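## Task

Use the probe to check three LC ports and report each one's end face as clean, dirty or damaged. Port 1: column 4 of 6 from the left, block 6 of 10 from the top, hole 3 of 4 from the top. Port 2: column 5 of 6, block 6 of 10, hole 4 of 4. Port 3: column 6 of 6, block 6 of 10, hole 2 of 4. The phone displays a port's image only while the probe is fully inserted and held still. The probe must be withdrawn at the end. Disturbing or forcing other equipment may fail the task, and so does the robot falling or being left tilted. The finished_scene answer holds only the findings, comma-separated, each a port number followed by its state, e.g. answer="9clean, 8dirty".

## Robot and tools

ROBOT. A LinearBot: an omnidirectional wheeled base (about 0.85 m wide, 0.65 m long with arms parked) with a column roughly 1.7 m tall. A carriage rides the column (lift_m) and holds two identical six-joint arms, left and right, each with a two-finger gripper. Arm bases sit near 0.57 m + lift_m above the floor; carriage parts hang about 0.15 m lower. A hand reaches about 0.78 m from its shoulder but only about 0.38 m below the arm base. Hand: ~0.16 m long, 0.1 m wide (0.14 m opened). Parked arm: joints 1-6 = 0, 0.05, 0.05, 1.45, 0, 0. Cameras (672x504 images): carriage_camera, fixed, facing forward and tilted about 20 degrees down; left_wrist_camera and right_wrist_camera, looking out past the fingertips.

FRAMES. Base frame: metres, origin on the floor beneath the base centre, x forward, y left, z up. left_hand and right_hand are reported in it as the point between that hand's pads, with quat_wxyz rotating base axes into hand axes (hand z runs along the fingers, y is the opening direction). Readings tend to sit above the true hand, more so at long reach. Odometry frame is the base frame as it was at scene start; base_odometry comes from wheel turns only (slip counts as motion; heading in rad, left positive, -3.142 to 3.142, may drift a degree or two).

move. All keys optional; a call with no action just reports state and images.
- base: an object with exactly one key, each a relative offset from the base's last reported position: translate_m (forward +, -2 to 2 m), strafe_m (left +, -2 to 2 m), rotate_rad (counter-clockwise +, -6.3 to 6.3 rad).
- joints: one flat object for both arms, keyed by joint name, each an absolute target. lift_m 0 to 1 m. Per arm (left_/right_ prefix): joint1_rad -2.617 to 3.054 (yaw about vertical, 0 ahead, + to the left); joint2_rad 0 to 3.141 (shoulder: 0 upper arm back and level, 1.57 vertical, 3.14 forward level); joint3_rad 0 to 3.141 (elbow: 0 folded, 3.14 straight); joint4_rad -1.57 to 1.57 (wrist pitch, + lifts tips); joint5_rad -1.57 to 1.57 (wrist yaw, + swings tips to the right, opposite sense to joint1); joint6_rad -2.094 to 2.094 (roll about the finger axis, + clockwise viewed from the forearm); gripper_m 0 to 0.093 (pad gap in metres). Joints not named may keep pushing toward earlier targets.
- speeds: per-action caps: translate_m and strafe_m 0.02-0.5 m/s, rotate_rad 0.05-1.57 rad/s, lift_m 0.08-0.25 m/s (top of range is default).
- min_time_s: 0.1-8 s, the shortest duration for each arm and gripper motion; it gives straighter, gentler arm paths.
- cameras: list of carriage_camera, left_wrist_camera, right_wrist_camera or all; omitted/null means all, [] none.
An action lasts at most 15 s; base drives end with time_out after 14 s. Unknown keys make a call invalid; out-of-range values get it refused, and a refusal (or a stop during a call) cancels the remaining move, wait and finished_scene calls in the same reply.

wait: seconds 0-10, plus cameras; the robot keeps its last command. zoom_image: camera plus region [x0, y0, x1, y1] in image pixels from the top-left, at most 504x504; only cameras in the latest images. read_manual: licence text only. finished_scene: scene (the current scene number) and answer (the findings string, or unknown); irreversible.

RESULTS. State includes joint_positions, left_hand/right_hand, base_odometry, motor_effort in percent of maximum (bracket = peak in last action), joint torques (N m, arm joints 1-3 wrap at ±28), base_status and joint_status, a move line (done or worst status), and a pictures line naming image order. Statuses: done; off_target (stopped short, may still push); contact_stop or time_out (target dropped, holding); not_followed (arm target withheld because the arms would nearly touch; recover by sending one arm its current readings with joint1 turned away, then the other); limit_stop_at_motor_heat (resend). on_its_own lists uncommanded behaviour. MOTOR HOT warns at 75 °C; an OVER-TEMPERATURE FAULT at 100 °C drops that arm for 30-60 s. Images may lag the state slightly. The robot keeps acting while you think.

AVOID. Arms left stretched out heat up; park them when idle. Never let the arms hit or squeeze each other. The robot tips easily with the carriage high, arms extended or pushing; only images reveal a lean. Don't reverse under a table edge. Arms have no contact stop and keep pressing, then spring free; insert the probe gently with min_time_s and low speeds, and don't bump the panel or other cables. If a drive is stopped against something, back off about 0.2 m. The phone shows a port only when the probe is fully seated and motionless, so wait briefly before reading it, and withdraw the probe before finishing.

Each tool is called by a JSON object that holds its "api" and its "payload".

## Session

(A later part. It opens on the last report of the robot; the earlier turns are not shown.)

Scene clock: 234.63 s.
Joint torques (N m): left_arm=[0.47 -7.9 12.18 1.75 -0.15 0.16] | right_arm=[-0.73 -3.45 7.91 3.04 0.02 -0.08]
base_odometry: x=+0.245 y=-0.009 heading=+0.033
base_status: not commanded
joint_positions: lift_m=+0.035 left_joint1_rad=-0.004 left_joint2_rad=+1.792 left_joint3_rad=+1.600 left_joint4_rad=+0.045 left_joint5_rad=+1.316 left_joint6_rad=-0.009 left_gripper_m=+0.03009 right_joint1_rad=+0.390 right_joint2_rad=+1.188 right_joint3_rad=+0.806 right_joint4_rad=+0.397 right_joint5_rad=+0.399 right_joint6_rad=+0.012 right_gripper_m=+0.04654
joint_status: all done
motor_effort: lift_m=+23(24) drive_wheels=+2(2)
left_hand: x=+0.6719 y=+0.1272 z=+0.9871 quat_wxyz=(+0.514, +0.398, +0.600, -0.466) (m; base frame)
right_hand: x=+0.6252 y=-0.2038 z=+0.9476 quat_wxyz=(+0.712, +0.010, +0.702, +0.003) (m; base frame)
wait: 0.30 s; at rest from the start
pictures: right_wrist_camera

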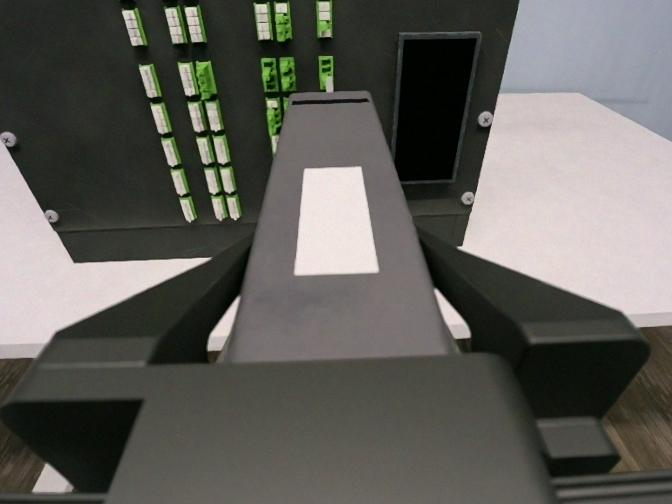

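{"api": "move", "payload": {"joints": {"lift_m":0.0325,"right_joint4_rad":0.42,"right_joint5_rad":0.382}, "min_time_s": 0.6, "cameras": []}}

{"api": "wait", "payload": {"seconds": 0.8, "cameras": ["left_wrist_camera","right_wrist_camera"]}}

{"api": "zoom_image", "payload": {"camera": "right_wrist_camera", "region": [310, 50, 350, 100]}}

{"api": "zoom_image", "payload": {"camera": "left_wrist_camera", "region": [180, 40, 260, 110]}}

Scene clock: 273.07 s.
Joint torques (N m): left_arm=[0.44 -7.97 11.88 1.73 -0.15 0.17] | right_arm=[-0.75 -3.51 7.99 2.95 0.04 -0.08]
move: off_target
base_odometry: x=+0.245 y=-0.009 heading=+0.033
base_status: not commanded
joint_positions: lift_m=+0.033 left_joint1_rad=-0.004 left_joint2_rad=+1.793 left_joint3_rad=+1.602 left_joint4_rad=+0.048 left_joint5_rad=+1.315 left_joint6_rad=-0.009 left_gripper_m=+0.03009 right_joint1_rad=+0.390 right_joint2_rad=+1.188 right_joint3_rad=+0.806 right_joint4_rad=+0.367 right_joint5_rad=+0.390 right_joint6_rad=+0.012 right_gripper_m=+0.04654
joint_status: right_joint4_rad off_target (ended at +0.367, target +0.420); the others done
motor_effort: lift_m=+23(24) drive_wheels=+1(2)
left_hand: x=+0.6724 y=+0.1272 z=+0.9858 quat_wxyz=(+0.515, +0.398, +0.599, -0.465) (m; base frame)
right_hand: x=+0.6252 y=-0.2023 z=+0.9385 quat_wxyz=(+0.702, +0.002, +0.712, +0.002) (m; base frame)
pictures: none
No camera images: "cameras" was empty.

Scene clock: 273.87 s.
Joint torques (N m): left_arm=[0.46 -7.95 11.93 1.75 -0.15 0.18] | right_arm=[-0.72 -3.51 7.94 2.97 0.01 -0.06]
base_odometry: x=+0.245 y=-0.009 heading=+0.033
base_status: not commanded
joint_positions: lift_m=+0.033 left_joint1_rad=-0.004 left_joint2_rad=+1.793 left_joint3_rad=+1.602 left_joint4_rad=+0.048 left_joint5_rad=+1.315 left_joint6_rad=-0.009 left_gripper_m=+0.03009 right_joint1_rad=+0.390 right_joint2_rad=+1.188 right_joint3_rad=+0.806 right_joint4_rad=+0.366 right_joint5_rad=+0.390 right_joint6_rad=+0.012 right_gripper_m=+0.04654
joint_status: right_joint4_rad off_target (ended at +0.367, target +0.420); the others done
motor_effort: lift_m=+24(24) drive_wheels=+1(2)
left_hand: x=+0.6724 y=+0.1272 z=+0.9858 quat_wxyz=(+0.515, +0.398, +0.599, -0.465) (m; base frame)
right_hand: x=+0.6252 y=-0.2022 z=+0.9383 quat_wxyz=(+0.702, +0.002, +0.712, +0.002) (m; base frame)
wait: 0.80 s; at rest by 0.27 s
pictures: left_wrist_camera, right_wrist_camera

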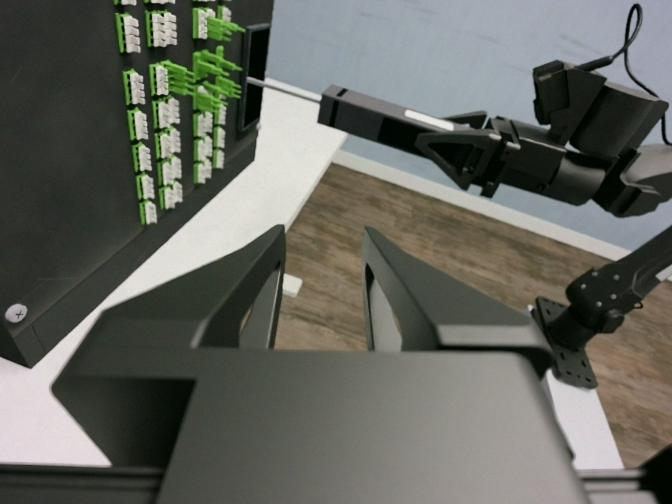

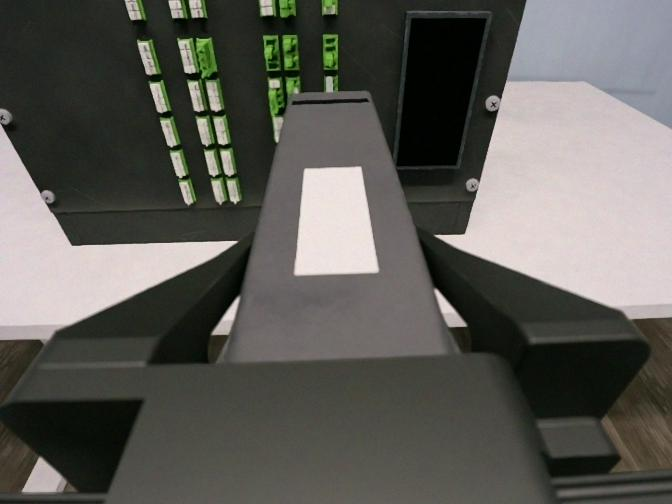

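Scaled by 10.080.

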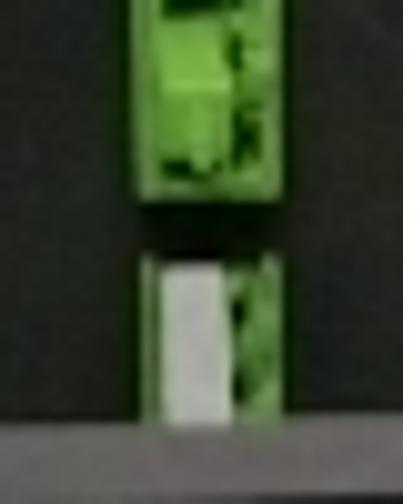

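Scaled by 6.300.

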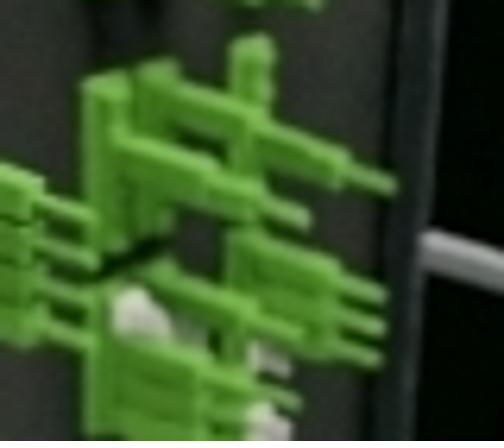

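{"api": "move", "payload": {"joints": {"right_joint4_rad":0.453}, "min_time_s": 0.6, "cameras": []}}

{"api": "wait", "payload": {"seconds": 0.8, "cameras": ["right_wrist_camera"]}}

{"api": "zoom_image", "payload": {"camera": "right_wrist_camera", "region": [310, 50, 350, 100]}}

Scene clock: 281.97 s.
Joint torques (N m): left_arm=[0.5 -7.99 11.89 1.74 -0.15 0.19] | right_arm=[-0.75 -3.44 7.84 3.13 0 -0.06]
move: off_target
base_odometry: x=+0.245 y=-0.009 heading=+0.033
base_status: not commanded
joint_positions: lift_m=+0.033 left_joint1_rad=-0.004 left_joint2_rad=+1.793 left_joint3_rad=+1.602 left_joint4_rad=+0.048 left_joint5_rad=+1.315 left_joint6_rad=-0.009 left_gripper_m=+0.03009 right_joint1_rad=+0.390 right_joint2_rad=+1.188 right_joint3_rad=+0.806 right_joint4_rad=+0.381 right_joint5_rad=+0.390 right_joint6_rad=+0.012 right_gripper_m=+0.04654
joint_status: right_joint4_rad off_target (ended at +0.382, target +0.453)
motor_effort: lift_m=+23(24) drive_wheels=+1(1)
left_hand: x=+0.6724 y=+0.1272 z=+0.9858 quat_wxyz=(+0.515, +0.398, +0.599, -0.465) (m; base frame)
right_hand: x=+0.6252 y=-0.2021 z=+0.9420 quat_wxyz=(+0.707, +0.004, +0.707, +0.004) (m; base frame)
pictures: none
No camera images: "cameras" was empty.

Scene clock: 282.77 s.
Joint torques (N m): left_arm=[0.5 -7.97 11.9 1.73 -0.16 0.17] | right_arm=[-0.7 -3.49 7.88 3.14 0 -0.07]
base_odometry: x=+0.245 y=-0.009 heading=+0.033
base_status: not commanded
joint_positions: lift_m=+0.033 left_joint1_rad=-0.004 left_joint2_rad=+1.793 left_joint3_rad=+1.602 left_joint4_rad=+0.048 left_joint5_rad=+1.315 left_joint6_rad=-0.009 left_gripper_m=+0.03009 right_joint1_rad=+0.390 right_joint2_rad=+1.188 right_joint3_rad=+0.806 right_joint4_rad=+0.382 right_joint5_rad=+0.390 right_joint6_rad=+0.012 right_gripper_m=+0.04654
joint_status: right_joint4_rad off_target (ended at +0.382, target +0.453)
motor_effort: lift_m=+23(24) drive_wheels=+1(1)
left_hand: x=+0.6724 y=+0.1272 z=+0.9858 quat_wxyz=(+0.515, +0.398, +0.599, -0.465) (m; base frame)
right_hand: x=+0.6252 y=-0.2021 z=+0.9422 quat_wxyz=(+0.707, +0.004, +0.707, +0.004) (m; base frame)
wait: 0.80 s; at rest by 0.27 s
pictures: right_wrist_camera

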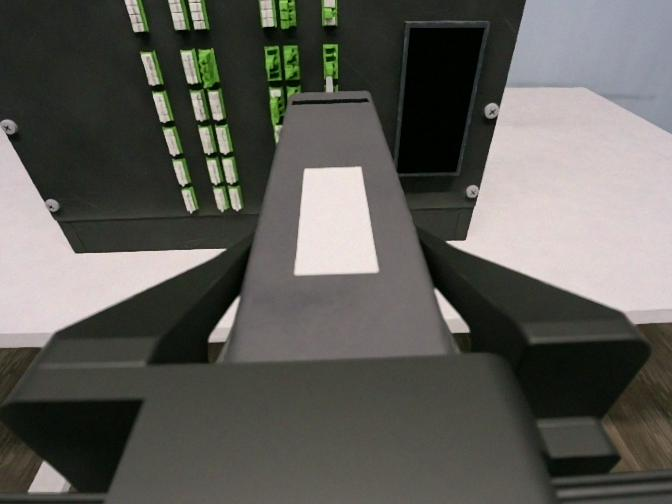

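Scaled by 10.080.

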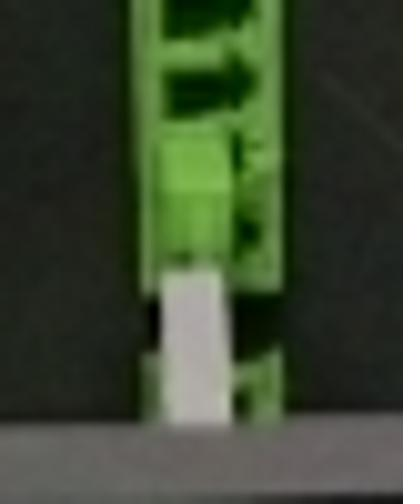

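{"api": "move", "payload": {"joints": {"lift_m":0.0265}, "cameras": []}}

{"api": "move", "payload": {"base": {"translate_m":0.03}, "speeds": {"translate_m":0.02}, "cameras": []}}

{"api": "wait", "payload": {"seconds": 0.8, "cameras": ["right_wrist_camera","left_wrist_camera"]}}

{"api": "zoom_image", "payload": {"camera": "right_wrist_camera", "region": [310, 50, 350, 100]}}

{"api": "zoom_image", "payload": {"camera": "left_wrist_camera", "region": [200, 30, 300, 120]}}

Scene clock: 323.50 s.
Joint torques (N m): left_arm=[0.43 -8.65 11.37 1.65 -0.15 0.17] | right_arm=[-0.7 -3.49 7.88 3.08 0.03 -0.07]
move: done
MOTOR HOT: joint 4 (wrist pitch) of the right arm reports 78 °C; the controller stops that arm at 100 °C. To cool a motor, set the load down, stop pushing, or move to a pose that needs little force.
base_odometry: x=+0.245 y=-0.009 heading=+0.033
base_status: not commanded
joint_positions: lift_m=+0.027 left_joint1_rad=-0.004 left_joint2_rad=+1.797 left_joint3_rad=+1.606 left_joint4_rad=+0.051 left_joint5_rad=+1.314 left_joint6_rad=-0.009 left_gripper_m=+0.03009 right_joint1_rad=+0.390 right_joint2_rad=+1.190 right_joint3_rad=+0.806 right_joint4_rad=+0.387 right_joint5_rad=+0.389 right_joint6_rad=+0.012 right_gripper_m=+0.04654
joint_status: all done
motor_effort: lift_m=+25(25) drive_wheels=-3(3)
left_hand: x=+0.6736 y=+0.1272 z=+0.9800 quat_wxyz=(+0.517, +0.399, +0.598, -0.464) (m; base frame)
right_hand: x=+0.6258 y=-0.2018 z=+0.9361 quat_wxyz=(+0.708, +0.004, +0.706, +0.005) (m; base frame)
pictures: none
No camera images: "cameras" was empty.

Scene clock: 325.47 s.
Joint torques (N m): left_arm=[0.47 -8.44 11.3 1.7 -0.11 0.16] | right_arm=[-0.75 -3.67 8.06 3.06 0.04 -0.06]
move: done
MOTOR HOT: still on. Joint 4 (wrist pitch) of the right arm reports 78 °C.
base_odometry: x=+0.275 y=-0.008 heading=+0.033
base_status: done
joint_positions: lift_m=+0.027 left_joint1_rad=-0.004 left_joint2_rad=+1.797 left_joint3_rad=+1.606 left_joint4_rad=+0.053 left_joint5_rad=+1.313 left_joint6_rad=-0.009 left_gripper_m=+0.03009 right_joint1_rad=+0.390 right_joint2_rad=+1.190 right_joint3_rad=+0.806 right_joint4_rad=+0.390 right_joint5_rad=+0.389 right_joint6_rad=+0.012 right_gripper_m=+0.04654
joint_status: not commanded
motor_effort: lift_m=+24(25) drive_wheels=+1(8)
left_hand: x=+0.6738 y=+0.1273 z=+0.9801 quat_wxyz=(+0.517, +0.400, +0.598, -0.464) (m; base frame)
right_hand: x=+0.6257 y=-0.2018 z=+0.9368 quat_wxyz=(+0.709, +0.005, +0.705, +0.005) (m; base frame)
pictures: none
No camera images: "cameras" was empty.

Scene clock: 326.27 s.
Joint torques (N m): left_arm=[0.46 -8.44 11.51 1.71 -0.13 0.16] | right_arm=[-0.69 -3.54 7.82 3 0.01 -0.07]
MOTOR HOT: still on. Joint 4 (wrist pitch) of the right arm reports 78 °C.
base_odometry: x=+0.275 y=-0.008 heading=+0.033
base_status: done
joint_positions: lift_m=+0.027 left_joint1_rad=-0.004 left_joint2_rad=+1.797 left_joint3_rad=+1.606 left_joint4_rad=+0.053 left_joint5_rad=+1.313 left_joint6_rad=-0.009 left_gripper_m=+0.03009 right_joint1_rad=+0.390 right_joint2_rad=+1.190 right_joint3_rad=+0.806 right_joint4_rad=+0.390 right_joint5_rad=+0.389 right_joint6_rad=+0.012 right_gripper_m=+0.04654
joint_status: not commanded
motor_effort: lift_m=+24(25) drive_wheels=-2(8)
left_hand: x=+0.6738 y=+0.1273 z=+0.9801 quat_wxyz=(+0.517, +0.400, +0.598, -0.464) (m; base frame)
right_hand: x=+0.6257 y=-0.2018 z=+0.9368 quat_wxyz=(+0.709, +0.005, +0.705, +0.005) (m; base frame)
wait: 0.80 s; at rest by 0.27 s
pictures: left_wrist_camera, right_wrist_camera

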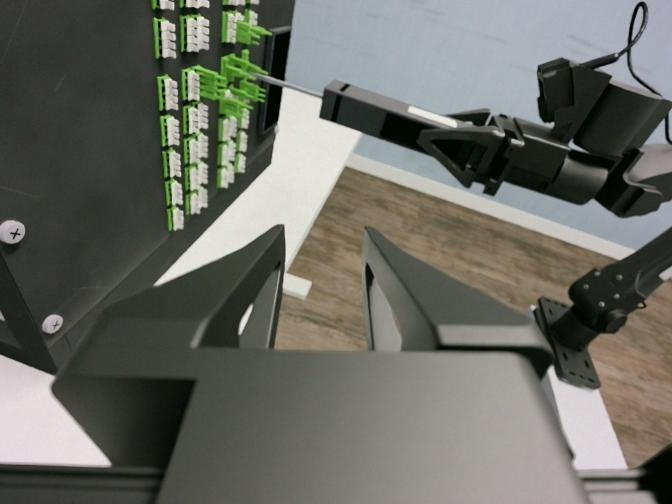

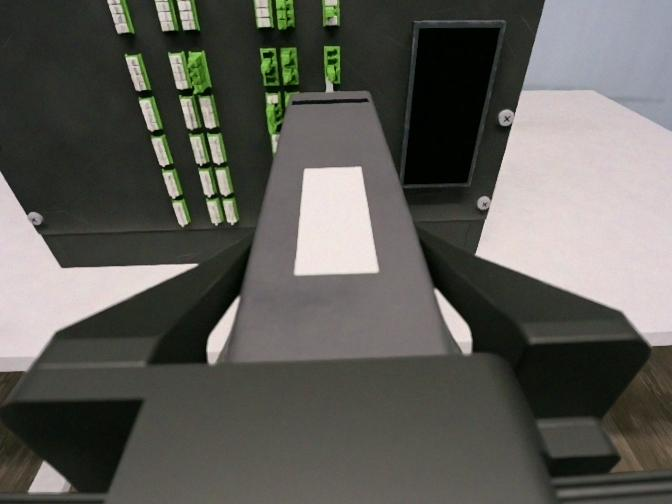

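Scaled by 10.080.

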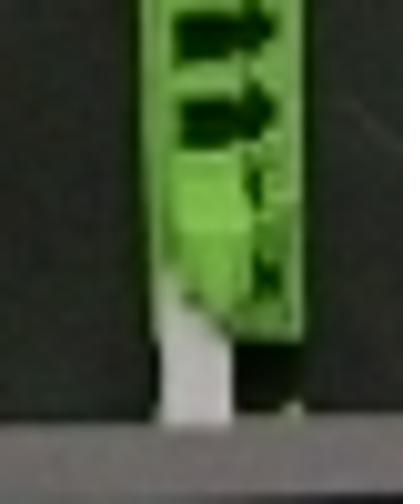

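Scaled by 5.040.

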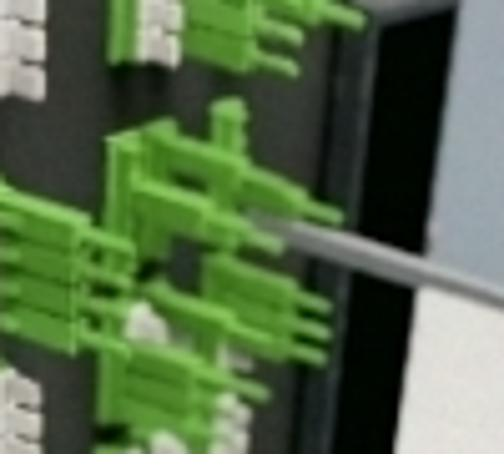

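{"api": "move", "payload": {"base": {"translate_m":-0.03}, "speeds": {"translate_m":0.02}, "cameras": []}}

{"api": "move", "payload": {"joints": {"lift_m":0.036,"left_joint2_rad":0.05,"left_joint3_rad":0.05,"left_joint4_rad":1.45,"left_joint5_rad":0,"left_joint1_rad":0}, "min_time_s": 3, "cameras": []}}

{"api": "move", "payload": {"base": {"translate_m":0.018}, "speeds": {"translate_m":0.02}, "cameras": []}}

{"api": "wait", "payload": {"seconds": 0.8, "cameras": ["right_wrist_camera"]}}

{"api": "zoom_image", "payload": {"camera": "right_wrist_camera", "region": [310, 50, 350, 100]}}

Scene clock: 342.83 s.
Joint torques (N m): left_arm=[0.54 -8.47 11.51 1.68 -0.1 0.15] | right_arm=[-0.72 -3.77 8.09 3.06 -0.02 -0.07]
move: done
MOTOR HOT: still on. Joint 4 (wrist pitch) of the right arm reports 75 °C.
base_odometry: x=+0.245 y=-0.009 heading=+0.033
base_status: done
joint_positions: lift_m=+0.027 left_joint1_rad=-0.004 left_joint2_rad=+1.798 left_joint3_rad=+1.606 left_joint4_rad=+0.054 left_joint5_rad=+1.313 left_joint6_rad=-0.009 left_gripper_m=+0.03009 right_joint1_rad=+0.390 right_joint2_rad=+1.190 right_joint3_rad=+0.806 right_joint4_rad=+0.390 right_joint5_rad=+0.389 right_joint6_rad=+0.012 right_gripper_m=+0.04654
joint_status: not commanded
motor_effort: lift_m=+24(25) drive_wheels=+1(8)
left_hand: x=+0.6741 y=+0.1273 z=+0.9798 quat_wxyz=(+0.517, +0.399, +0.598, -0.464) (m; base frame)
right_hand: x=+0.6257 y=-0.2017 z=+0.9369 quat_wxyz=(+0.709, +0.005, +0.705, +0.006) (m; base frame)
pictures: none
No camera images: "cameras" was empty.

Scene clock: 346.13 s.
Joint torques (N m): left_arm=[0.46 2.55 5.26 0.08 -0.32 0.16] | right_arm=[-0.72 -3.85 7.94 3.05 0.03 -0.07]
move: done
MOTOR HOT: still on. Joint 4 (wrist pitch) of the right arm reports 75 °C.
base_odometry: x=+0.246 y=-0.009 heading=+0.033
base_status: not commanded
joint_positions: lift_m=+0.036 left_joint1_rad=-0.004 left_joint2_rad=+0.057 left_joint3_rad=+0.059 left_joint4_rad=+1.434 left_joint5_rad=+0.018 left_joint6_rad=-0.009 left_gripper_m=+0.03008 right_joint1_rad=+0.390 right_joint2_rad=+1.192 right_joint3_rad=+0.806 right_joint4_rad=+0.391 right_joint5_rad=+0.388 right_joint6_rad=+0.012 right_gripper_m=+0.04654
joint_status: all done
motor_effort: lift_m=+36(46) drive_wheels=-2(4)
left_hand: x=+0.2611 y=+0.2920 z=+1.0543 quat_wxyz=(+0.998, +0.009, +0.067, -0.007) (m; base frame)
right_hand: x=+0.6260 y=-0.2015 z=+0.9454 quat_wxyz=(+0.709, +0.004, +0.705, +0.006) (m; base frame)
pictures: none
No camera images: "cameras" was empty.

Scene clock: 347.50 s.
Joint torques (N m): left_arm=[0.46 2.52 5.26 -0.02 -0.29 0.15] | right_arm=[-0.77 -3.82 7.9 3.04 0.03 -0.06]
move: done
MOTOR HOT: still on. Joint 4 (wrist pitch) of the right arm reports 74 °C.
base_odometry: x=+0.263 y=-0.009 heading=+0.033
base_status: done
joint_positions: lift_m=+0.036 left_joint1_rad=-0.004 left_joint2_rad=+0.057 left_joint3_rad=+0.059 left_joint4_rad=+1.441 left_joint5_rad=+0.016 left_joint6_rad=-0.009 left_gripper_m=+0.03008 right_joint1_rad=+0.390 right_joint2_rad=+1.192 right_joint3_rad=+0.806 right_joint4_rad=+0.390 right_joint5_rad=+0.387 right_joint6_rad=+0.012 right_gripper_m=+0.04654
joint_status: not commanded
motor_effort: lift_m=+36(36) drive_wheels=+1(7)
left_hand: x=+0.2595 y=+0.2923 z=+1.0545 quat_wxyz=(+0.998, +0.008, +0.064, -0.007) (m; base frame)
right_hand: x=+0.6259 y=-0.2013 z=+0.9452 quat_wxyz=(+0.709, +0.004, +0.706, +0.006) (m; base frame)
pictures: none
No camera images: "cameras" was empty.

Scene clock: 348.30 s.
Joint torques (N m): left_arm=[0.43 2.61 5.26 0.03 -0.29 0.14] | right_arm=[-0.72 -3.88 7.92 3.05 0.03 -0.06]
MOTOR HOT: still on. Joint 4 (wrist pitch) of the right arm reports 74 °C.
base_odometry: x=+0.263 y=-0.009 heading=+0.033
base_status: done
joint_positions: lift_m=+0.036 left_joint1_rad=-0.004 left_joint2_rad=+0.057 left_joint3_rad=+0.059 left_joint4_rad=+1.441 left_joint5_rad=+0.016 left_joint6_rad=-0.009 left_gripper_m=+0.03008 right_joint1_rad=+0.390 right_joint2_rad=+1.192 right_joint3_rad=+0.806 right_joint4_rad=+0.390 right_joint5_rad=+0.387 right_joint6_rad=+0.012 right_gripper_m=+0.04654
joint_status: not commanded
motor_effort: lift_m=+36(36) drive_wheels=+1(7)
left_hand: x=+0.2594 y=+0.2923 z=+1.0546 quat_wxyz=(+0.998, +0.008, +0.064, -0.007) (m; base frame)
right_hand: x=+0.6259 y=-0.2013 z=+0.9452 quat_wxyz=(+0.709, +0.004, +0.706, +0.006) (m; base frame)
wait: 0.80 s; at rest by 0.27 s
pictures: right_wrist_camera

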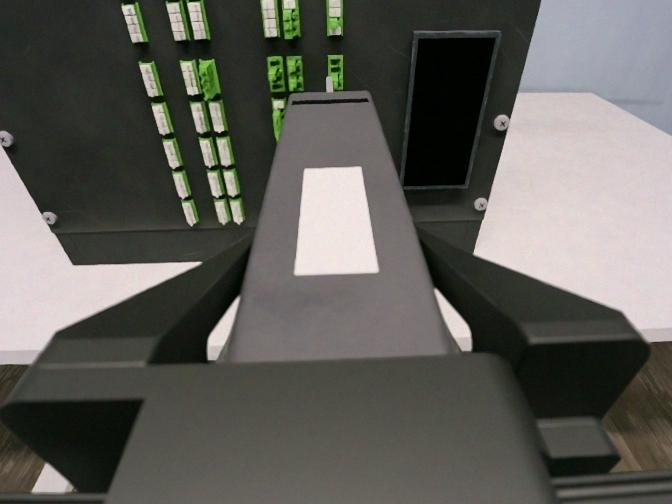

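Scaled by 10.080.

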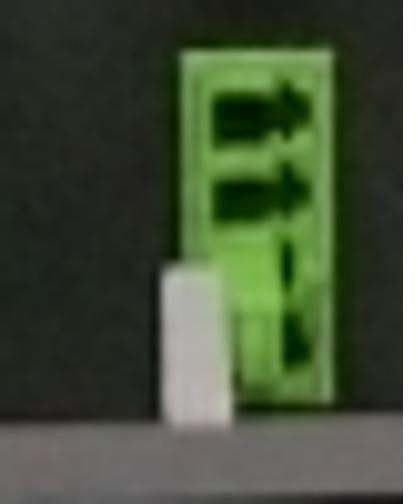

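{"api": "move", "payload": {"base": {"strafe_m":-0.003}, "joints": {"lift_m":0.037}, "speeds": {"strafe_m":0.02}, "cameras": []}}

{"api": "move", "payload": {"base": {"translate_m":0.007}, "speeds": {"translate_m":0.02}, "cameras": []}}

{"api": "wait", "payload": {"seconds": 0.8, "cameras": ["right_wrist_camera"]}}

{"api": "zoom_image", "payload": {"camera": "right_wrist_camera", "region": [310, 50, 350, 100]}}

Scene clock: 359.80 s.
Joint torques (N m): left_arm=[0.51 2.66 5.38 0 -0.27 0.14] | right_arm=[-0.76 -3.81 8.12 3.06 0.08 -0.07]
move: done
MOTOR HOT: still on. Joint 4 (wrist pitch) of the right arm reports 74 °C.
base_odometry: x=+0.264 y=-0.012 heading=+0.033
base_status: done
joint_positions: lift_m=+0.036 left_joint1_rad=-0.004 left_joint2_rad=+0.056 left_joint3_rad=+0.057 left_joint4_rad=+1.441 left_joint5_rad=+0.015 left_joint6_rad=-0.009 left_gripper_m=+0.03008 right_joint1_rad=+0.390 right_joint2_rad=+1.192 right_joint3_rad=+0.806 right_joint4_rad=+0.389 right_joint5_rad=+0.383 right_joint6_rad=+0.012 right_gripper_m=+0.04654
joint_status: all done
motor_effort: lift_m=+37(41) drive_wheels=+3(4)
left_hand: x=+0.2596 y=+0.2925 z=+1.0549 quat_wxyz=(+0.998, +0.007, +0.064, -0.007) (m; base frame)
right_hand: x=+0.6259 y=-0.2005 z=+0.9459 quat_wxyz=(+0.708, +0.002, +0.706, +0.007) (m; base frame)
pictures: none
No camera images: "cameras" was empty.

Scene clock: 360.60 s.
Joint torques (N m): left_arm=[0.47 2.44 5.39 -0.04 -0.28 0.14] | right_arm=[-1.88 -1.72 7.92 3.39 0.03 -0.06]
move: done
MOTOR HOT: still on. Joint 4 (wrist pitch) of the right arm reports 74 °C.
base_odometry: x=+0.270 y=-0.012 heading=+0.034
base_status: done
joint_positions: lift_m=+0.036 left_joint1_rad=-0.004 left_joint2_rad=+0.056 left_joint3_rad=+0.057 left_joint4_rad=+1.443 left_joint5_rad=+0.015 left_joint6_rad=-0.009 left_gripper_m=+0.03008 right_joint1_rad=+0.401 right_joint2_rad=+1.169 right_joint3_rad=+0.806 right_joint4_rad=+0.360 right_joint5_rad=+0.393 right_joint6_rad=+0.012 right_gripper_m=+0.04654
joint_status: not commanded
motor_effort: lift_m=+37(38) drive_wheels=+3(8)
left_hand: x=+0.2590 y=+0.2926 z=+1.0550 quat_wxyz=(+0.998, +0.007, +0.063, -0.007) (m; base frame)
right_hand: x=+0.6207 y=-0.2000 z=+0.9475 quat_wxyz=(+0.706, +0.001, +0.708, +0.006) (m; base frame)
pictures: none
No camera images: "cameras" was empty.

Scene clock: 361.40 s.
Joint torques (N m): left_arm=[0.49 2.66 5.37 -0.01 -0.26 0.14] | right_arm=[-1.8 -1.62 7.9 3.38 -0.03 -0.06]
MOTOR HOT: still on. Joint 4 (wrist pitch) of the right arm reports 75 °C.
base_odometry: x=+0.270 y=-0.012 heading=+0.034
base_status: done
joint_positions: lift_m=+0.036 left_joint1_rad=-0.004 left_joint2_rad=+0.056 left_joint3_rad=+0.057 left_joint4_rad=+1.443 left_joint5_rad=+0.015 left_joint6_rad=-0.009 left_gripper_m=+0.03008 right_joint1_rad=+0.401 right_joint2_rad=+1.169 right_joint3_rad=+0.806 right_joint4_rad=+0.360 right_joint5_rad=+0.393 right_joint6_rad=+0.012 right_gripper_m=+0.04654
joint_status: not commanded
motor_effort: lift_m=+37(38) drive_wheels=+4(8)
left_hand: x=+0.2590 y=+0.2926 z=+1.0550 quat_wxyz=(+0.998, +0.007, +0.063, -0.007) (m; base frame)
right_hand: x=+0.6207 y=-0.2000 z=+0.9475 quat_wxyz=(+0.706, +0.001, +0.708, +0.006) (m; base frame)
wait: 0.80 s; at rest by 0.27 s
pictures: right_wrist_camera

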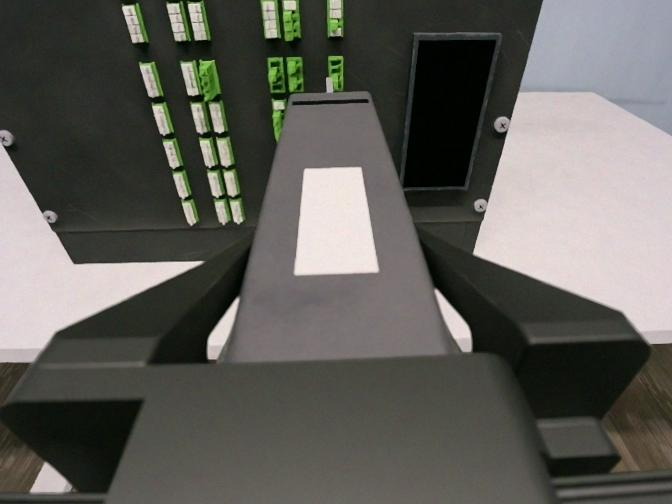

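Scaled by 10.080.

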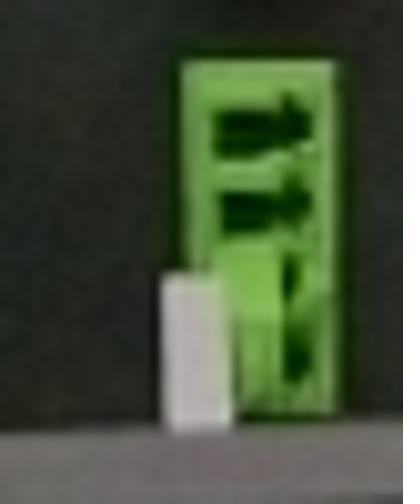

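{"api": "move", "payload": {"base": {"translate_m":-0.015}, "speeds": {"translate_m":0.02}, "cameras": []}}

{"api": "move", "payload": {"base": {"strafe_m":-0.004}, "joints": {"lift_m":0.0425}, "speeds": {"strafe_m":0.02}, "cameras": []}}

{"api": "wait", "payload": {"seconds": 0.8, "cameras": ["right_wrist_camera"]}}

{"api": "zoom_image", "payload": {"camera": "right_wrist_camera", "region": [314, 62, 344, 92]}}

{"api": "zoom_image", "payload": {"camera": "right_wrist_camera", "region": [270, 80, 390, 180]}}

Scene clock: 382.03 s.
Joint torques (N m): left_arm=[0.47 2.63 5.42 -0.07 -0.26 0.15] | right_arm=[-1.06 -3.41 7.98 3.05 0.03 -0.07]
move: done
MOTOR HOT: still on. Joint 4 (wrist pitch) of the right arm reports 82 °C.
base_odometry: x=+0.255 y=-0.012 heading=+0.034
base_status: done
joint_positions: lift_m=+0.036 left_joint1_rad=-0.004 left_joint2_rad=+0.056 left_joint3_rad=+0.057 left_joint4_rad=+1.444 left_joint5_rad=+0.015 left_joint6_rad=-0.009 left_gripper_m=+0.03008 right_joint1_rad=+0.392 right_joint2_rad=+1.187 right_joint3_rad=+0.806 right_joint4_rad=+0.387 right_joint5_rad=+0.388 right_joint6_rad=+0.012 right_gripper_m=+0.04654
joint_status: not commanded
motor_effort: lift_m=+37(38) drive_wheels=+2(7)
left_hand: x=+0.2590 y=+0.2926 z=+1.0550 quat_wxyz=(+0.998, +0.007, +0.063, -0.007) (m; base frame)
right_hand: x=+0.6248 y=-0.2012 z=+0.9473 quat_wxyz=(+0.709, +0.004, +0.705, +0.006) (m; base frame)
pictures: none
No camera images: "cameras" was empty.

Scene clock: 382.63 s.
Joint torques (N m): left_arm=[0.42 2.81 5.63 0 -0.27 0.14] | right_arm=[-0.65 -3.74 7.98 3.04 0.03 -0.06]
move: done
MOTOR HOT: still on. Joint 4 (wrist pitch) of the right arm reports 82 °C.
base_odometry: x=+0.256 y=-0.016 heading=+0.034
base_status: done
joint_positions: lift_m=+0.042 left_joint1_rad=-0.004 left_joint2_rad=+0.054 left_joint3_rad=+0.054 left_joint4_rad=+1.444 left_joint5_rad=+0.014 left_joint6_rad=-0.009 left_gripper_m=+0.03008 right_joint1_rad=+0.389 right_joint2_rad=+1.191 right_joint3_rad=+0.806 right_joint4_rad=+0.391 right_joint5_rad=+0.385 right_joint6_rad=+0.012 right_gripper_m=+0.04654
joint_status: all done
motor_effort: lift_m=+37(43) drive_wheels=+2(5)
left_hand: x=+0.2593 y=+0.2927 z=+1.0599 quat_wxyz=(+0.998, +0.007, +0.064, -0.007) (m; base frame)
right_hand: x=+0.6259 y=-0.2015 z=+0.9520 quat_wxyz=(+0.709, +0.004, +0.705, +0.006) (m; base frame)
pictures: none
No camera images: "cameras" was empty.

Scene clock: 383.43 s.
Joint torques (N m): left_arm=[0.42 2.77 5.67 -0.02 -0.26 0.16] | right_arm=[-0.59 -3.75 7.99 3.04 0.04 -0.07]
MOTOR HOT: still on. Joint 4 (wrist pitch) of the right arm reports 82 °C.
base_odometry: x=+0.256 y=-0.016 heading=+0.034
base_status: done
joint_positions: lift_m=+0.042 left_joint1_rad=-0.004 left_joint2_rad=+0.054 left_joint3_rad=+0.054 left_joint4_rad=+1.444 left_joint5_rad=+0.014 left_joint6_rad=-0.009 left_gripper_m=+0.03008 right_joint1_rad=+0.389 right_joint2_rad=+1.191 right_joint3_rad=+0.806 right_joint4_rad=+0.391 right_joint5_rad=+0.385 right_joint6_rad=+0.012 right_gripper_m=+0.04654
joint_status: all done
motor_effort: lift_m=+37(43) drive_wheels=-4(5)
left_hand: x=+0.2593 y=+0.2927 z=+1.0599 quat_wxyz=(+0.998, +0.007, +0.064, -0.007) (m; base frame)
right_hand: x=+0.6259 y=-0.2015 z=+0.9520 quat_wxyz=(+0.709, +0.004, +0.705, +0.006) (m; base frame)
wait: 0.80 s; at rest by 0.27 s
pictures: right_wrist_camera

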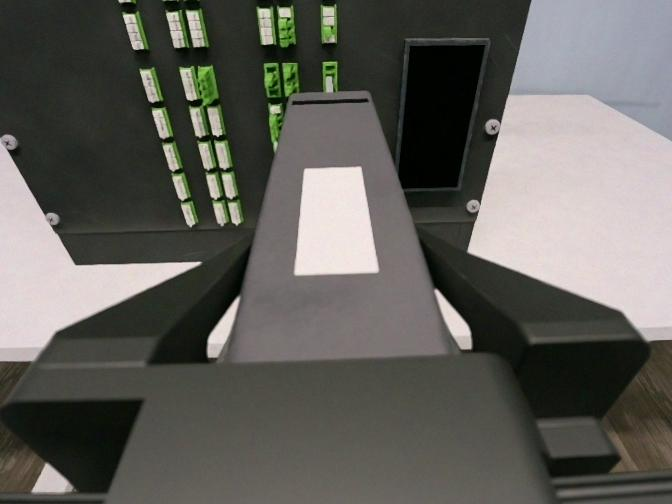

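Scaled by 16.800.

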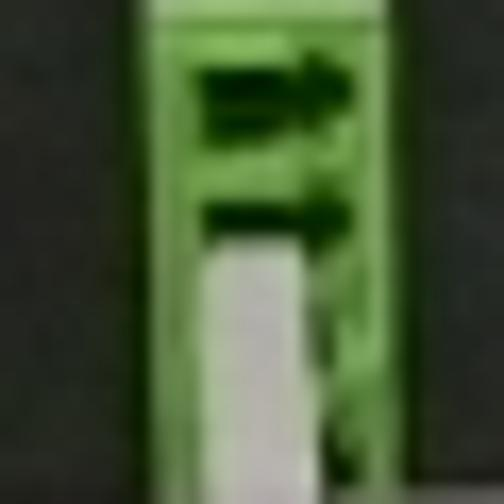

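Scaled by 4.200.

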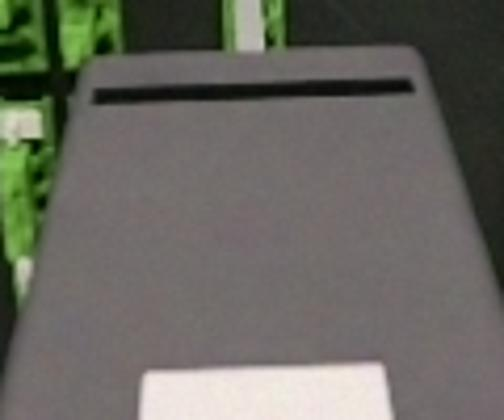

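{"api": "move", "payload": {"base": {"translate_m":0.006}, "joints": {"lift_m":0.042}, "speeds": {"translate_m":0.02}, "cameras": []}}

{"api": "wait", "payload": {"seconds": 0.8, "cameras": ["right_wrist_camera"]}}

{"api": "zoom_image", "payload": {"camera": "right_wrist_camera", "region": [314, 62, 344, 92]}}

Scene clock: 398.93 s.
Joint torques (N m): left_arm=[0.44 2.8 5.67 -0.03 -0.24 0.15] | right_arm=[-0.51 -3.88 7.77 3.12 0.04 -0.06]
move: done
MOTOR HOT: still on. Joint 4 (wrist pitch) of the right arm reports 78 °C.
base_odometry: x=+0.262 y=-0.015 heading=+0.034
base_status: done
joint_positions: lift_m=+0.042 left_joint1_rad=-0.004 left_joint2_rad=+0.054 left_joint3_rad=+0.054 left_joint4_rad=+1.446 left_joint5_rad=+0.014 left_joint6_rad=-0.009 left_gripper_m=+0.03008 right_joint1_rad=+0.389 right_joint2_rad=+1.191 right_joint3_rad=+0.806 right_joint4_rad=+0.390 right_joint5_rad=+0.385 right_joint6_rad=+0.012 right_gripper_m=+0.04654
joint_status: all done
motor_effort: lift_m=+30(30) drive_wheels=-1(8)
left_hand: x=+0.2588 y=+0.2927 z=+1.0599 quat_wxyz=(+0.998, +0.007, +0.063, -0.007) (m; base frame)
right_hand: x=+0.6259 y=-0.2014 z=+0.9519 quat_wxyz=(+0.709, +0.004, +0.705, +0.006) (m; base frame)
pictures: none
No camera images: "cameras" was empty.

Scene clock: 399.73 s.
Joint torques (N m): left_arm=[0.43 2.81 5.68 -0.03 -0.25 0.15] | right_arm=[-0.66 -3.74 7.91 3.06 0.05 -0.07]
MOTOR HOT: still on. Joint 4 (wrist pitch) of the right arm reports 78 °C.
base_odometry: x=+0.262 y=-0.015 heading=+0.034
base_status: done
joint_positions: lift_m=+0.042 left_joint1_rad=-0.004 left_joint2_rad=+0.054 left_joint3_rad=+0.054 left_joint4_rad=+1.446 left_joint5_rad=+0.014 left_joint6_rad=-0.009 left_gripper_m=+0.03008 right_joint1_rad=+0.389 right_joint2_rad=+1.191 right_joint3_rad=+0.806 right_joint4_rad=+0.390 right_joint5_rad=+0.385 right_joint6_rad=+0.012 right_gripper_m=+0.04654
joint_status: all done
motor_effort: lift_m=+30(30) drive_wheels=+0(8)
left_hand: x=+0.2588 y=+0.2927 z=+1.0599 quat_wxyz=(+0.998, +0.007, +0.063, -0.007) (m; base frame)
right_hand: x=+0.6259 y=-0.2014 z=+0.9519 quat_wxyz=(+0.709, +0.004, +0.705, +0.006) (m; base frame)
wait: 0.80 s; at rest by 0.27 s
pictures: right_wrist_camera

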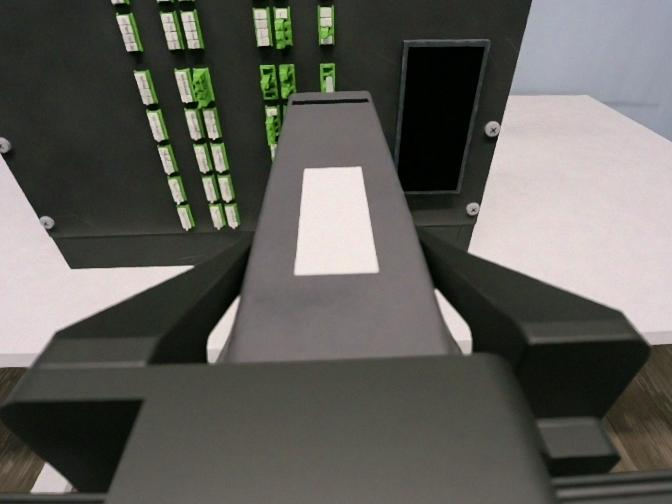

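Scaled by 16.800.

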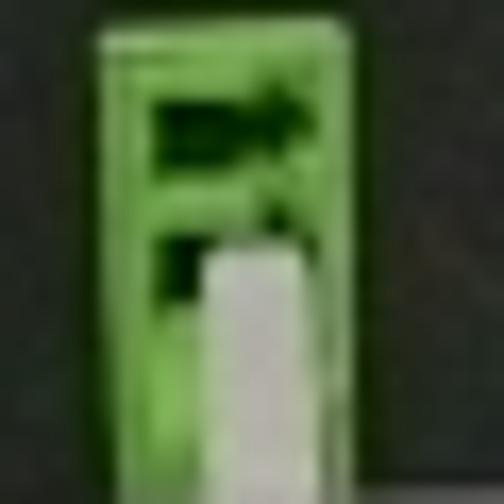

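{"api": "move", "payload": {"base": {"strafe_m":0.0015}, "speeds": {"strafe_m":0.02}, "cameras": []}}

{"api": "wait", "payload": {"seconds": 0.8, "cameras": ["right_wrist_camera"]}}

{"api": "zoom_image", "payload": {"camera": "right_wrist_camera", "region": [314, 62, 344, 92]}}

Scene clock: 411.70 s.
Joint torques (N m): left_arm=[0.47 2.8 5.64 -0.01 -0.22 0.14] | right_arm=[-0.55 -3.81 7.99 3.05 0.06 -0.07]
move: done
MOTOR HOT: still on. Joint 4 (wrist pitch) of the right arm reports 77 °C.
base_odometry: x=+0.262 y=-0.014 heading=+0.034
base_status: done
joint_positions: lift_m=+0.042 left_joint1_rad=-0.003 left_joint2_rad=+0.054 left_joint3_rad=+0.054 left_joint4_rad=+1.446 left_joint5_rad=+0.013 left_joint6_rad=-0.009 left_gripper_m=+0.03008 right_joint1_rad=+0.388 right_joint2_rad=+1.191 right_joint3_rad=+0.806 right_joint4_rad=+0.390 right_joint5_rad=+0.382 right_joint6_rad=+0.012 right_gripper_m=+0.04654
joint_status: not commanded
motor_effort: lift_m=+29(30) drive_wheels=-4(6)
left_hand: x=+0.2588 y=+0.2929 z=+1.0599 quat_wxyz=(+0.998, +0.006, +0.063, -0.006) (m; base frame)
right_hand: x=+0.6260 y=-0.2015 z=+0.9519 quat_wxyz=(+0.709, +0.003, +0.705, +0.007) (m; base frame)
pictures: none
No camera images: "cameras" was empty.

Scene clock: 412.50 s.
Joint torques (N m): left_arm=[0.38 2.78 5.57 -0.04 -0.26 0.13] | right_arm=[-0.34 -3.75 7.97 3.04 0.09 -0.07]
MOTOR HOT: still on. Joint 4 (wrist pitch) of the right arm reports 77 °C.
base_odometry: x=+0.262 y=-0.014 heading=+0.034
base_status: done
joint_positions: lift_m=+0.042 left_joint1_rad=-0.003 left_joint2_rad=+0.054 left_joint3_rad=+0.054 left_joint4_rad=+1.446 left_joint5_rad=+0.013 left_joint6_rad=-0.009 left_gripper_m=+0.03008 right_joint1_rad=+0.388 right_joint2_rad=+1.191 right_joint3_rad=+0.806 right_joint4_rad=+0.390 right_joint5_rad=+0.382 right_joint6_rad=+0.012 right_gripper_m=+0.04654
joint_status: not commanded
motor_effort: lift_m=+29(30) drive_wheels=-4(6)
left_hand: x=+0.2588 y=+0.2929 z=+1.0599 quat_wxyz=(+0.998, +0.006, +0.063, -0.006) (m; base frame)
right_hand: x=+0.6260 y=-0.2015 z=+0.9519 quat_wxyz=(+0.709, +0.003, +0.705, +0.007) (m; base frame)
wait: 0.80 s; at rest by 0.27 s
pictures: right_wrist_camera

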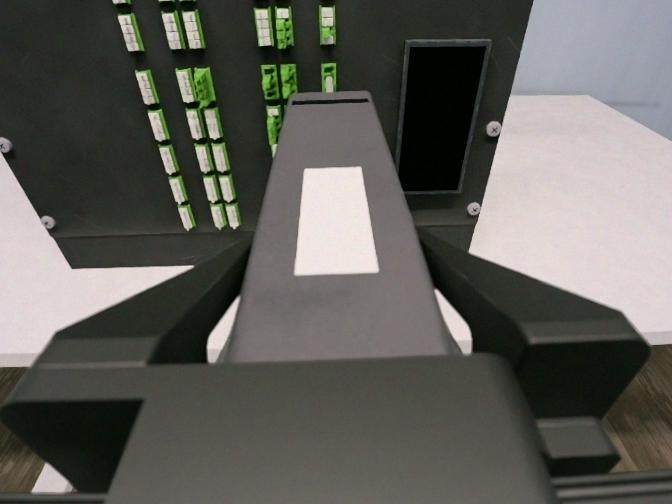

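Scaled by 16.800.

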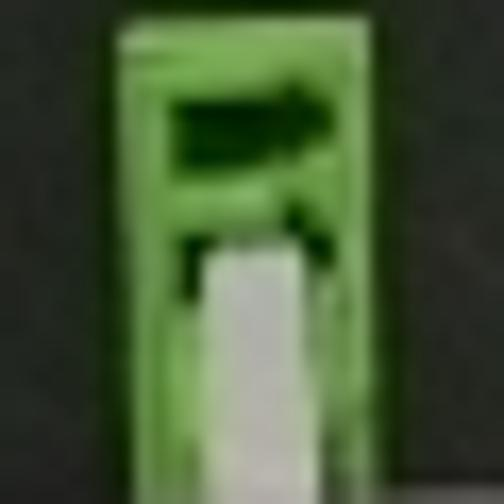

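{"api": "move", "payload": {"joints": {"right_joint5_rad":0.371}, "min_time_s": 0.4, "cameras": []}}

{"api": "wait", "payload": {"seconds": 0.5, "cameras": ["right_wrist_camera"]}}

{"api": "zoom_image", "payload": {"camera": "right_wrist_camera", "region": [314, 62, 344, 92]}}

Scene clock: 418.67 s.
Joint torques (N m): left_arm=[0.42 2.76 5.6 -0.03 -0.24 0.15] | right_arm=[-0.49 -3.78 7.88 3.05 -0.02 -0.07]
move: done
MOTOR HOT: still on. Joint 4 (wrist pitch) of the right arm reports 76 °C.
base_odometry: x=+0.262 y=-0.014 heading=+0.034
base_status: not commanded
joint_positions: lift_m=+0.042 left_joint1_rad=-0.003 left_joint2_rad=+0.054 left_joint3_rad=+0.054 left_joint4_rad=+1.446 left_joint5_rad=+0.013 left_joint6_rad=-0.009 left_gripper_m=+0.03008 right_joint1_rad=+0.388 right_joint2_rad=+1.191 right_joint3_rad=+0.806 right_joint4_rad=+0.390 right_joint5_rad=+0.379 right_joint6_rad=+0.012 right_gripper_m=+0.04654
joint_status: all done
motor_effort: lift_m=+30(30) drive_wheels=-3(4)
left_hand: x=+0.2588 y=+0.2929 z=+1.0599 quat_wxyz=(+0.998, +0.006, +0.063, -0.006) (m; base frame)
right_hand: x=+0.6260 y=-0.2010 z=+0.9519 quat_wxyz=(+0.709, +0.002, +0.705, +0.008) (m; base frame)
pictures: none
No camera images: "cameras" was empty.

Scene clock: 419.17 s.
Joint torques (N m): left_arm=[0.38 2.8 5.7 -0.04 -0.24 0.15] | right_arm=[-0.49 -3.71 7.91 3.06 0 -0.07]
MOTOR HOT: still on. Joint 4 (wrist pitch) of the right arm reports 76 °C.
base_odometry: x=+0.262 y=-0.014 heading=+0.034
base_status: not commanded
joint_positions: lift_m=+0.042 left_joint1_rad=-0.003 left_joint2_rad=+0.054 left_joint3_rad=+0.054 left_joint4_rad=+1.446 left_joint5_rad=+0.013 left_joint6_rad=-0.009 left_gripper_m=+0.03008 right_joint1_rad=+0.388 right_joint2_rad=+1.191 right_joint3_rad=+0.806 right_joint4_rad=+0.390 right_joint5_rad=+0.379 right_joint6_rad=+0.012 right_gripper_m=+0.04654
joint_status: all done
motor_effort: lift_m=+29(30) drive_wheels=-4(4)
left_hand: x=+0.2588 y=+0.2929 z=+1.0599 quat_wxyz=(+0.998, +0.006, +0.063, -0.006) (m; base frame)
right_hand: x=+0.6260 y=-0.2009 z=+0.9519 quat_wxyz=(+0.709, +0.002, +0.705, +0.008) (m; base frame)
wait: 0.50 s; at rest by 0.27 s
pictures: right_wrist_camera

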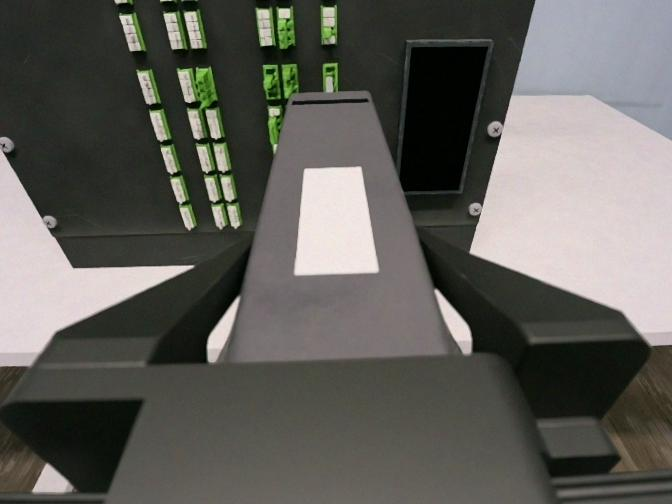

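Scaled by 16.800.

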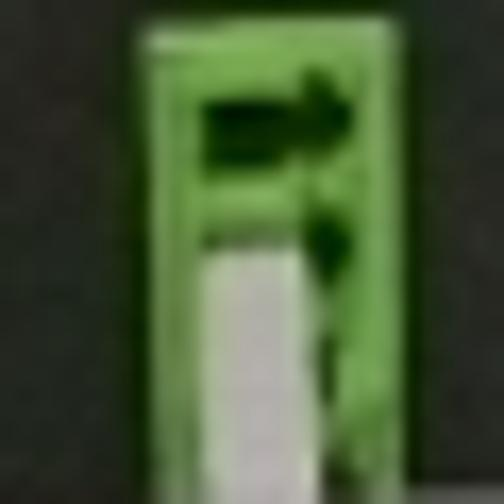

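{"api": "move", "payload": {"base": {"translate_m":0.003}, "speeds": {"translate_m":0.02}, "cameras": []}}

{"api": "wait", "payload": {"seconds": 0.8, "cameras": ["right_wrist_camera"]}}

{"api": "zoom_image", "payload": {"camera": "right_wrist_camera", "region": [314, 62, 344, 92]}}

Scene clock: 426.30 s.
Joint torques (N m): left_arm=[0.38 2.97 5.6 -0.05 -0.3 0.15] | right_arm=[-0.69 -3.66 7.97 3.08 0 -0.07]
move: done
MOTOR HOT: still on. Joint 4 (wrist pitch) of the right arm reports 76 °C.
base_odometry: x=+0.265 y=-0.014 heading=+0.033
base_status: done
joint_positions: lift_m=+0.042 left_joint1_rad=-0.003 left_joint2_rad=+0.054 left_joint3_rad=+0.054 left_joint4_rad=+1.446 left_joint5_rad=+0.013 left_joint6_rad=-0.009 left_gripper_m=+0.03008 right_joint1_rad=+0.388 right_joint2_rad=+1.191 right_joint3_rad=+0.806 right_joint4_rad=+0.391 right_joint5_rad=+0.377 right_joint6_rad=+0.012 right_gripper_m=+0.04654
joint_status: not commanded
motor_effort: lift_m=+30(30) drive_wheels=-4(9)
left_hand: x=+0.2586 y=+0.2929 z=+1.0599 quat_wxyz=(+0.998, +0.006, +0.062, -0.006) (m; base frame)
right_hand: x=+0.6260 y=-0.2007 z=+0.9520 quat_wxyz=(+0.709, +0.001, +0.705, +0.009) (m; base frame)
pictures: none
No camera images: "cameras" was empty.

Scene clock: 427.10 s.
Joint torques (N m): left_arm=[0.38 2.77 5.65 -0.05 -0.25 0.15] | right_arm=[-0.5 -3.79 7.91 3.02 -0.01 -0.06]
MOTOR HOT: still on. Joint 4 (wrist pitch) of the right arm reports 76 °C.
base_odometry: x=+0.265 y=-0.014 heading=+0.033
base_status: done
joint_positions: lift_m=+0.042 left_joint1_rad=-0.003 left_joint2_rad=+0.054 left_joint3_rad=+0.054 left_joint4_rad=+1.446 left_joint5_rad=+0.013 left_joint6_rad=-0.009 left_gripper_m=+0.03008 right_joint1_rad=+0.388 right_joint2_rad=+1.191 right_joint3_rad=+0.806 right_joint4_rad=+0.390 right_joint5_rad=+0.377 right_joint6_rad=+0.012 right_gripper_m=+0.04654
joint_status: not commanded
motor_effort: lift_m=+29(30) drive_wheels=+3(9)
left_hand: x=+0.2586 y=+0.2929 z=+1.0599 quat_wxyz=(+0.998, +0.006, +0.062, -0.006) (m; base frame)
right_hand: x=+0.6260 y=-0.2007 z=+0.9519 quat_wxyz=(+0.709, +0.001, +0.705, +0.009) (m; base frame)
wait: 0.80 s; at rest by 0.27 s
pictures: right_wrist_camera

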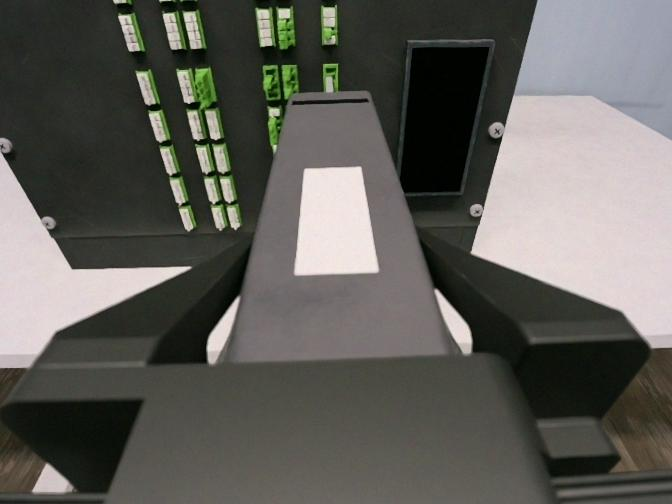

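Scaled by 16.800.

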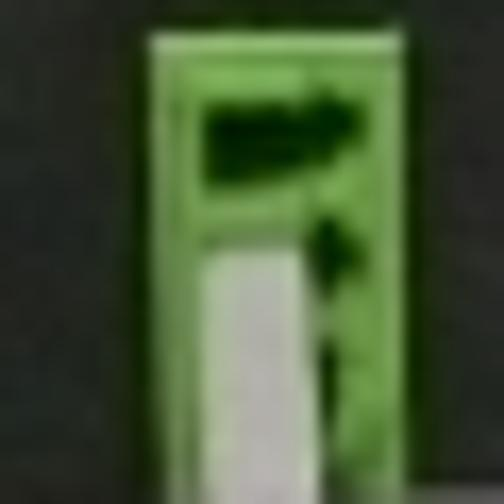

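{"api": "move", "payload": {"base": {"translate_m":0.0025}, "speeds": {"translate_m":0.02}, "cameras": []}}

{"api": "wait", "payload": {"seconds": 0.8, "cameras": ["right_wrist_camera"]}}

{"api": "zoom_image", "payload": {"camera": "right_wrist_camera", "region": [314, 62, 344, 92]}}

Scene clock: 439.13 s.
Joint torques (N m): left_arm=[0.42 2.82 5.85 -0.09 -0.25 0.14] | right_arm=[-0.43 -3.56 7.79 3.09 0.03 -0.06]
move: done
MOTOR HOT: still on. Joint 4 (wrist pitch) of the right arm reports 76 °C.
base_odometry: x=+0.267 y=-0.014 heading=+0.033
base_status: done
joint_positions: lift_m=+0.042 left_joint1_rad=-0.003 left_joint2_rad=+0.054 left_joint3_rad=+0.054 left_joint4_rad=+1.450 left_joint5_rad=+0.013 left_joint6_rad=-0.009 left_gripper_m=+0.03008 right_joint1_rad=+0.388 right_joint2_rad=+1.191 right_joint3_rad=+0.806 right_joint4_rad=+0.390 right_joint5_rad=+0.377 right_joint6_rad=+0.012 right_gripper_m=+0.04654
joint_status: not commanded
motor_effort: lift_m=+30(30) drive_wheels=+3(9)
left_hand: x=+0.2578 y=+0.2929 z=+1.0600 quat_wxyz=(+0.998, +0.006, +0.061, -0.006) (m; base frame)
right_hand: x=+0.6260 y=-0.2006 z=+0.9518 quat_wxyz=(+0.709, +0.001, +0.705, +0.009) (m; base frame)
pictures: none
No camera images: "cameras" was empty.

Scene clock: 439.93 s.
Joint torques (N m): left_arm=[0.39 2.82 5.67 -0.09 -0.25 0.15] | right_arm=[-0.5 -3.51 7.94 3.07 0.02 -0.06]
MOTOR HOT: still on. Joint 4 (wrist pitch) of the right arm reports 76 °C.
base_odometry: x=+0.267 y=-0.014 heading=+0.033
base_status: done
joint_positions: lift_m=+0.042 left_joint1_rad=-0.003 left_joint2_rad=+0.054 left_joint3_rad=+0.054 left_joint4_rad=+1.450 left_joint5_rad=+0.013 left_joint6_rad=-0.009 left_gripper_m=+0.03008 right_joint1_rad=+0.388 right_joint2_rad=+1.191 right_joint3_rad=+0.806 right_joint4_rad=+0.390 right_joint5_rad=+0.377 right_joint6_rad=+0.012 right_gripper_m=+0.04654
joint_status: not commanded
motor_effort: lift_m=+29(30) drive_wheels=+3(9)
left_hand: x=+0.2578 y=+0.2929 z=+1.0600 quat_wxyz=(+0.998, +0.006, +0.061, -0.006) (m; base frame)
right_hand: x=+0.6260 y=-0.2006 z=+0.9519 quat_wxyz=(+0.709, +0.001, +0.705, +0.009) (m; base frame)
wait: 0.80 s; at rest by 0.27 s
pictures: right_wrist_camera

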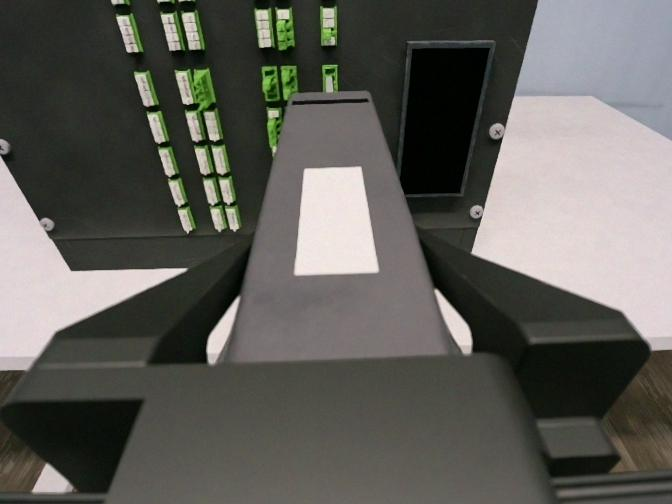

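Scaled by 16.800.

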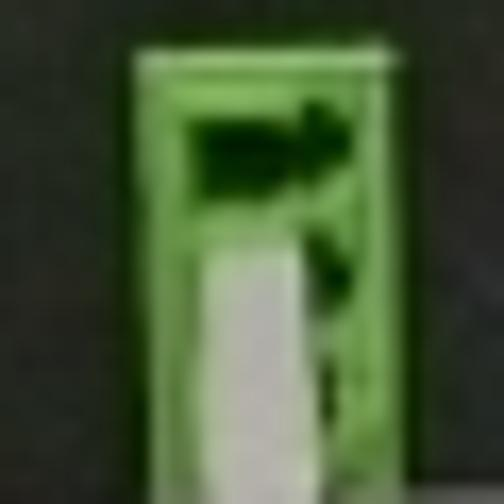

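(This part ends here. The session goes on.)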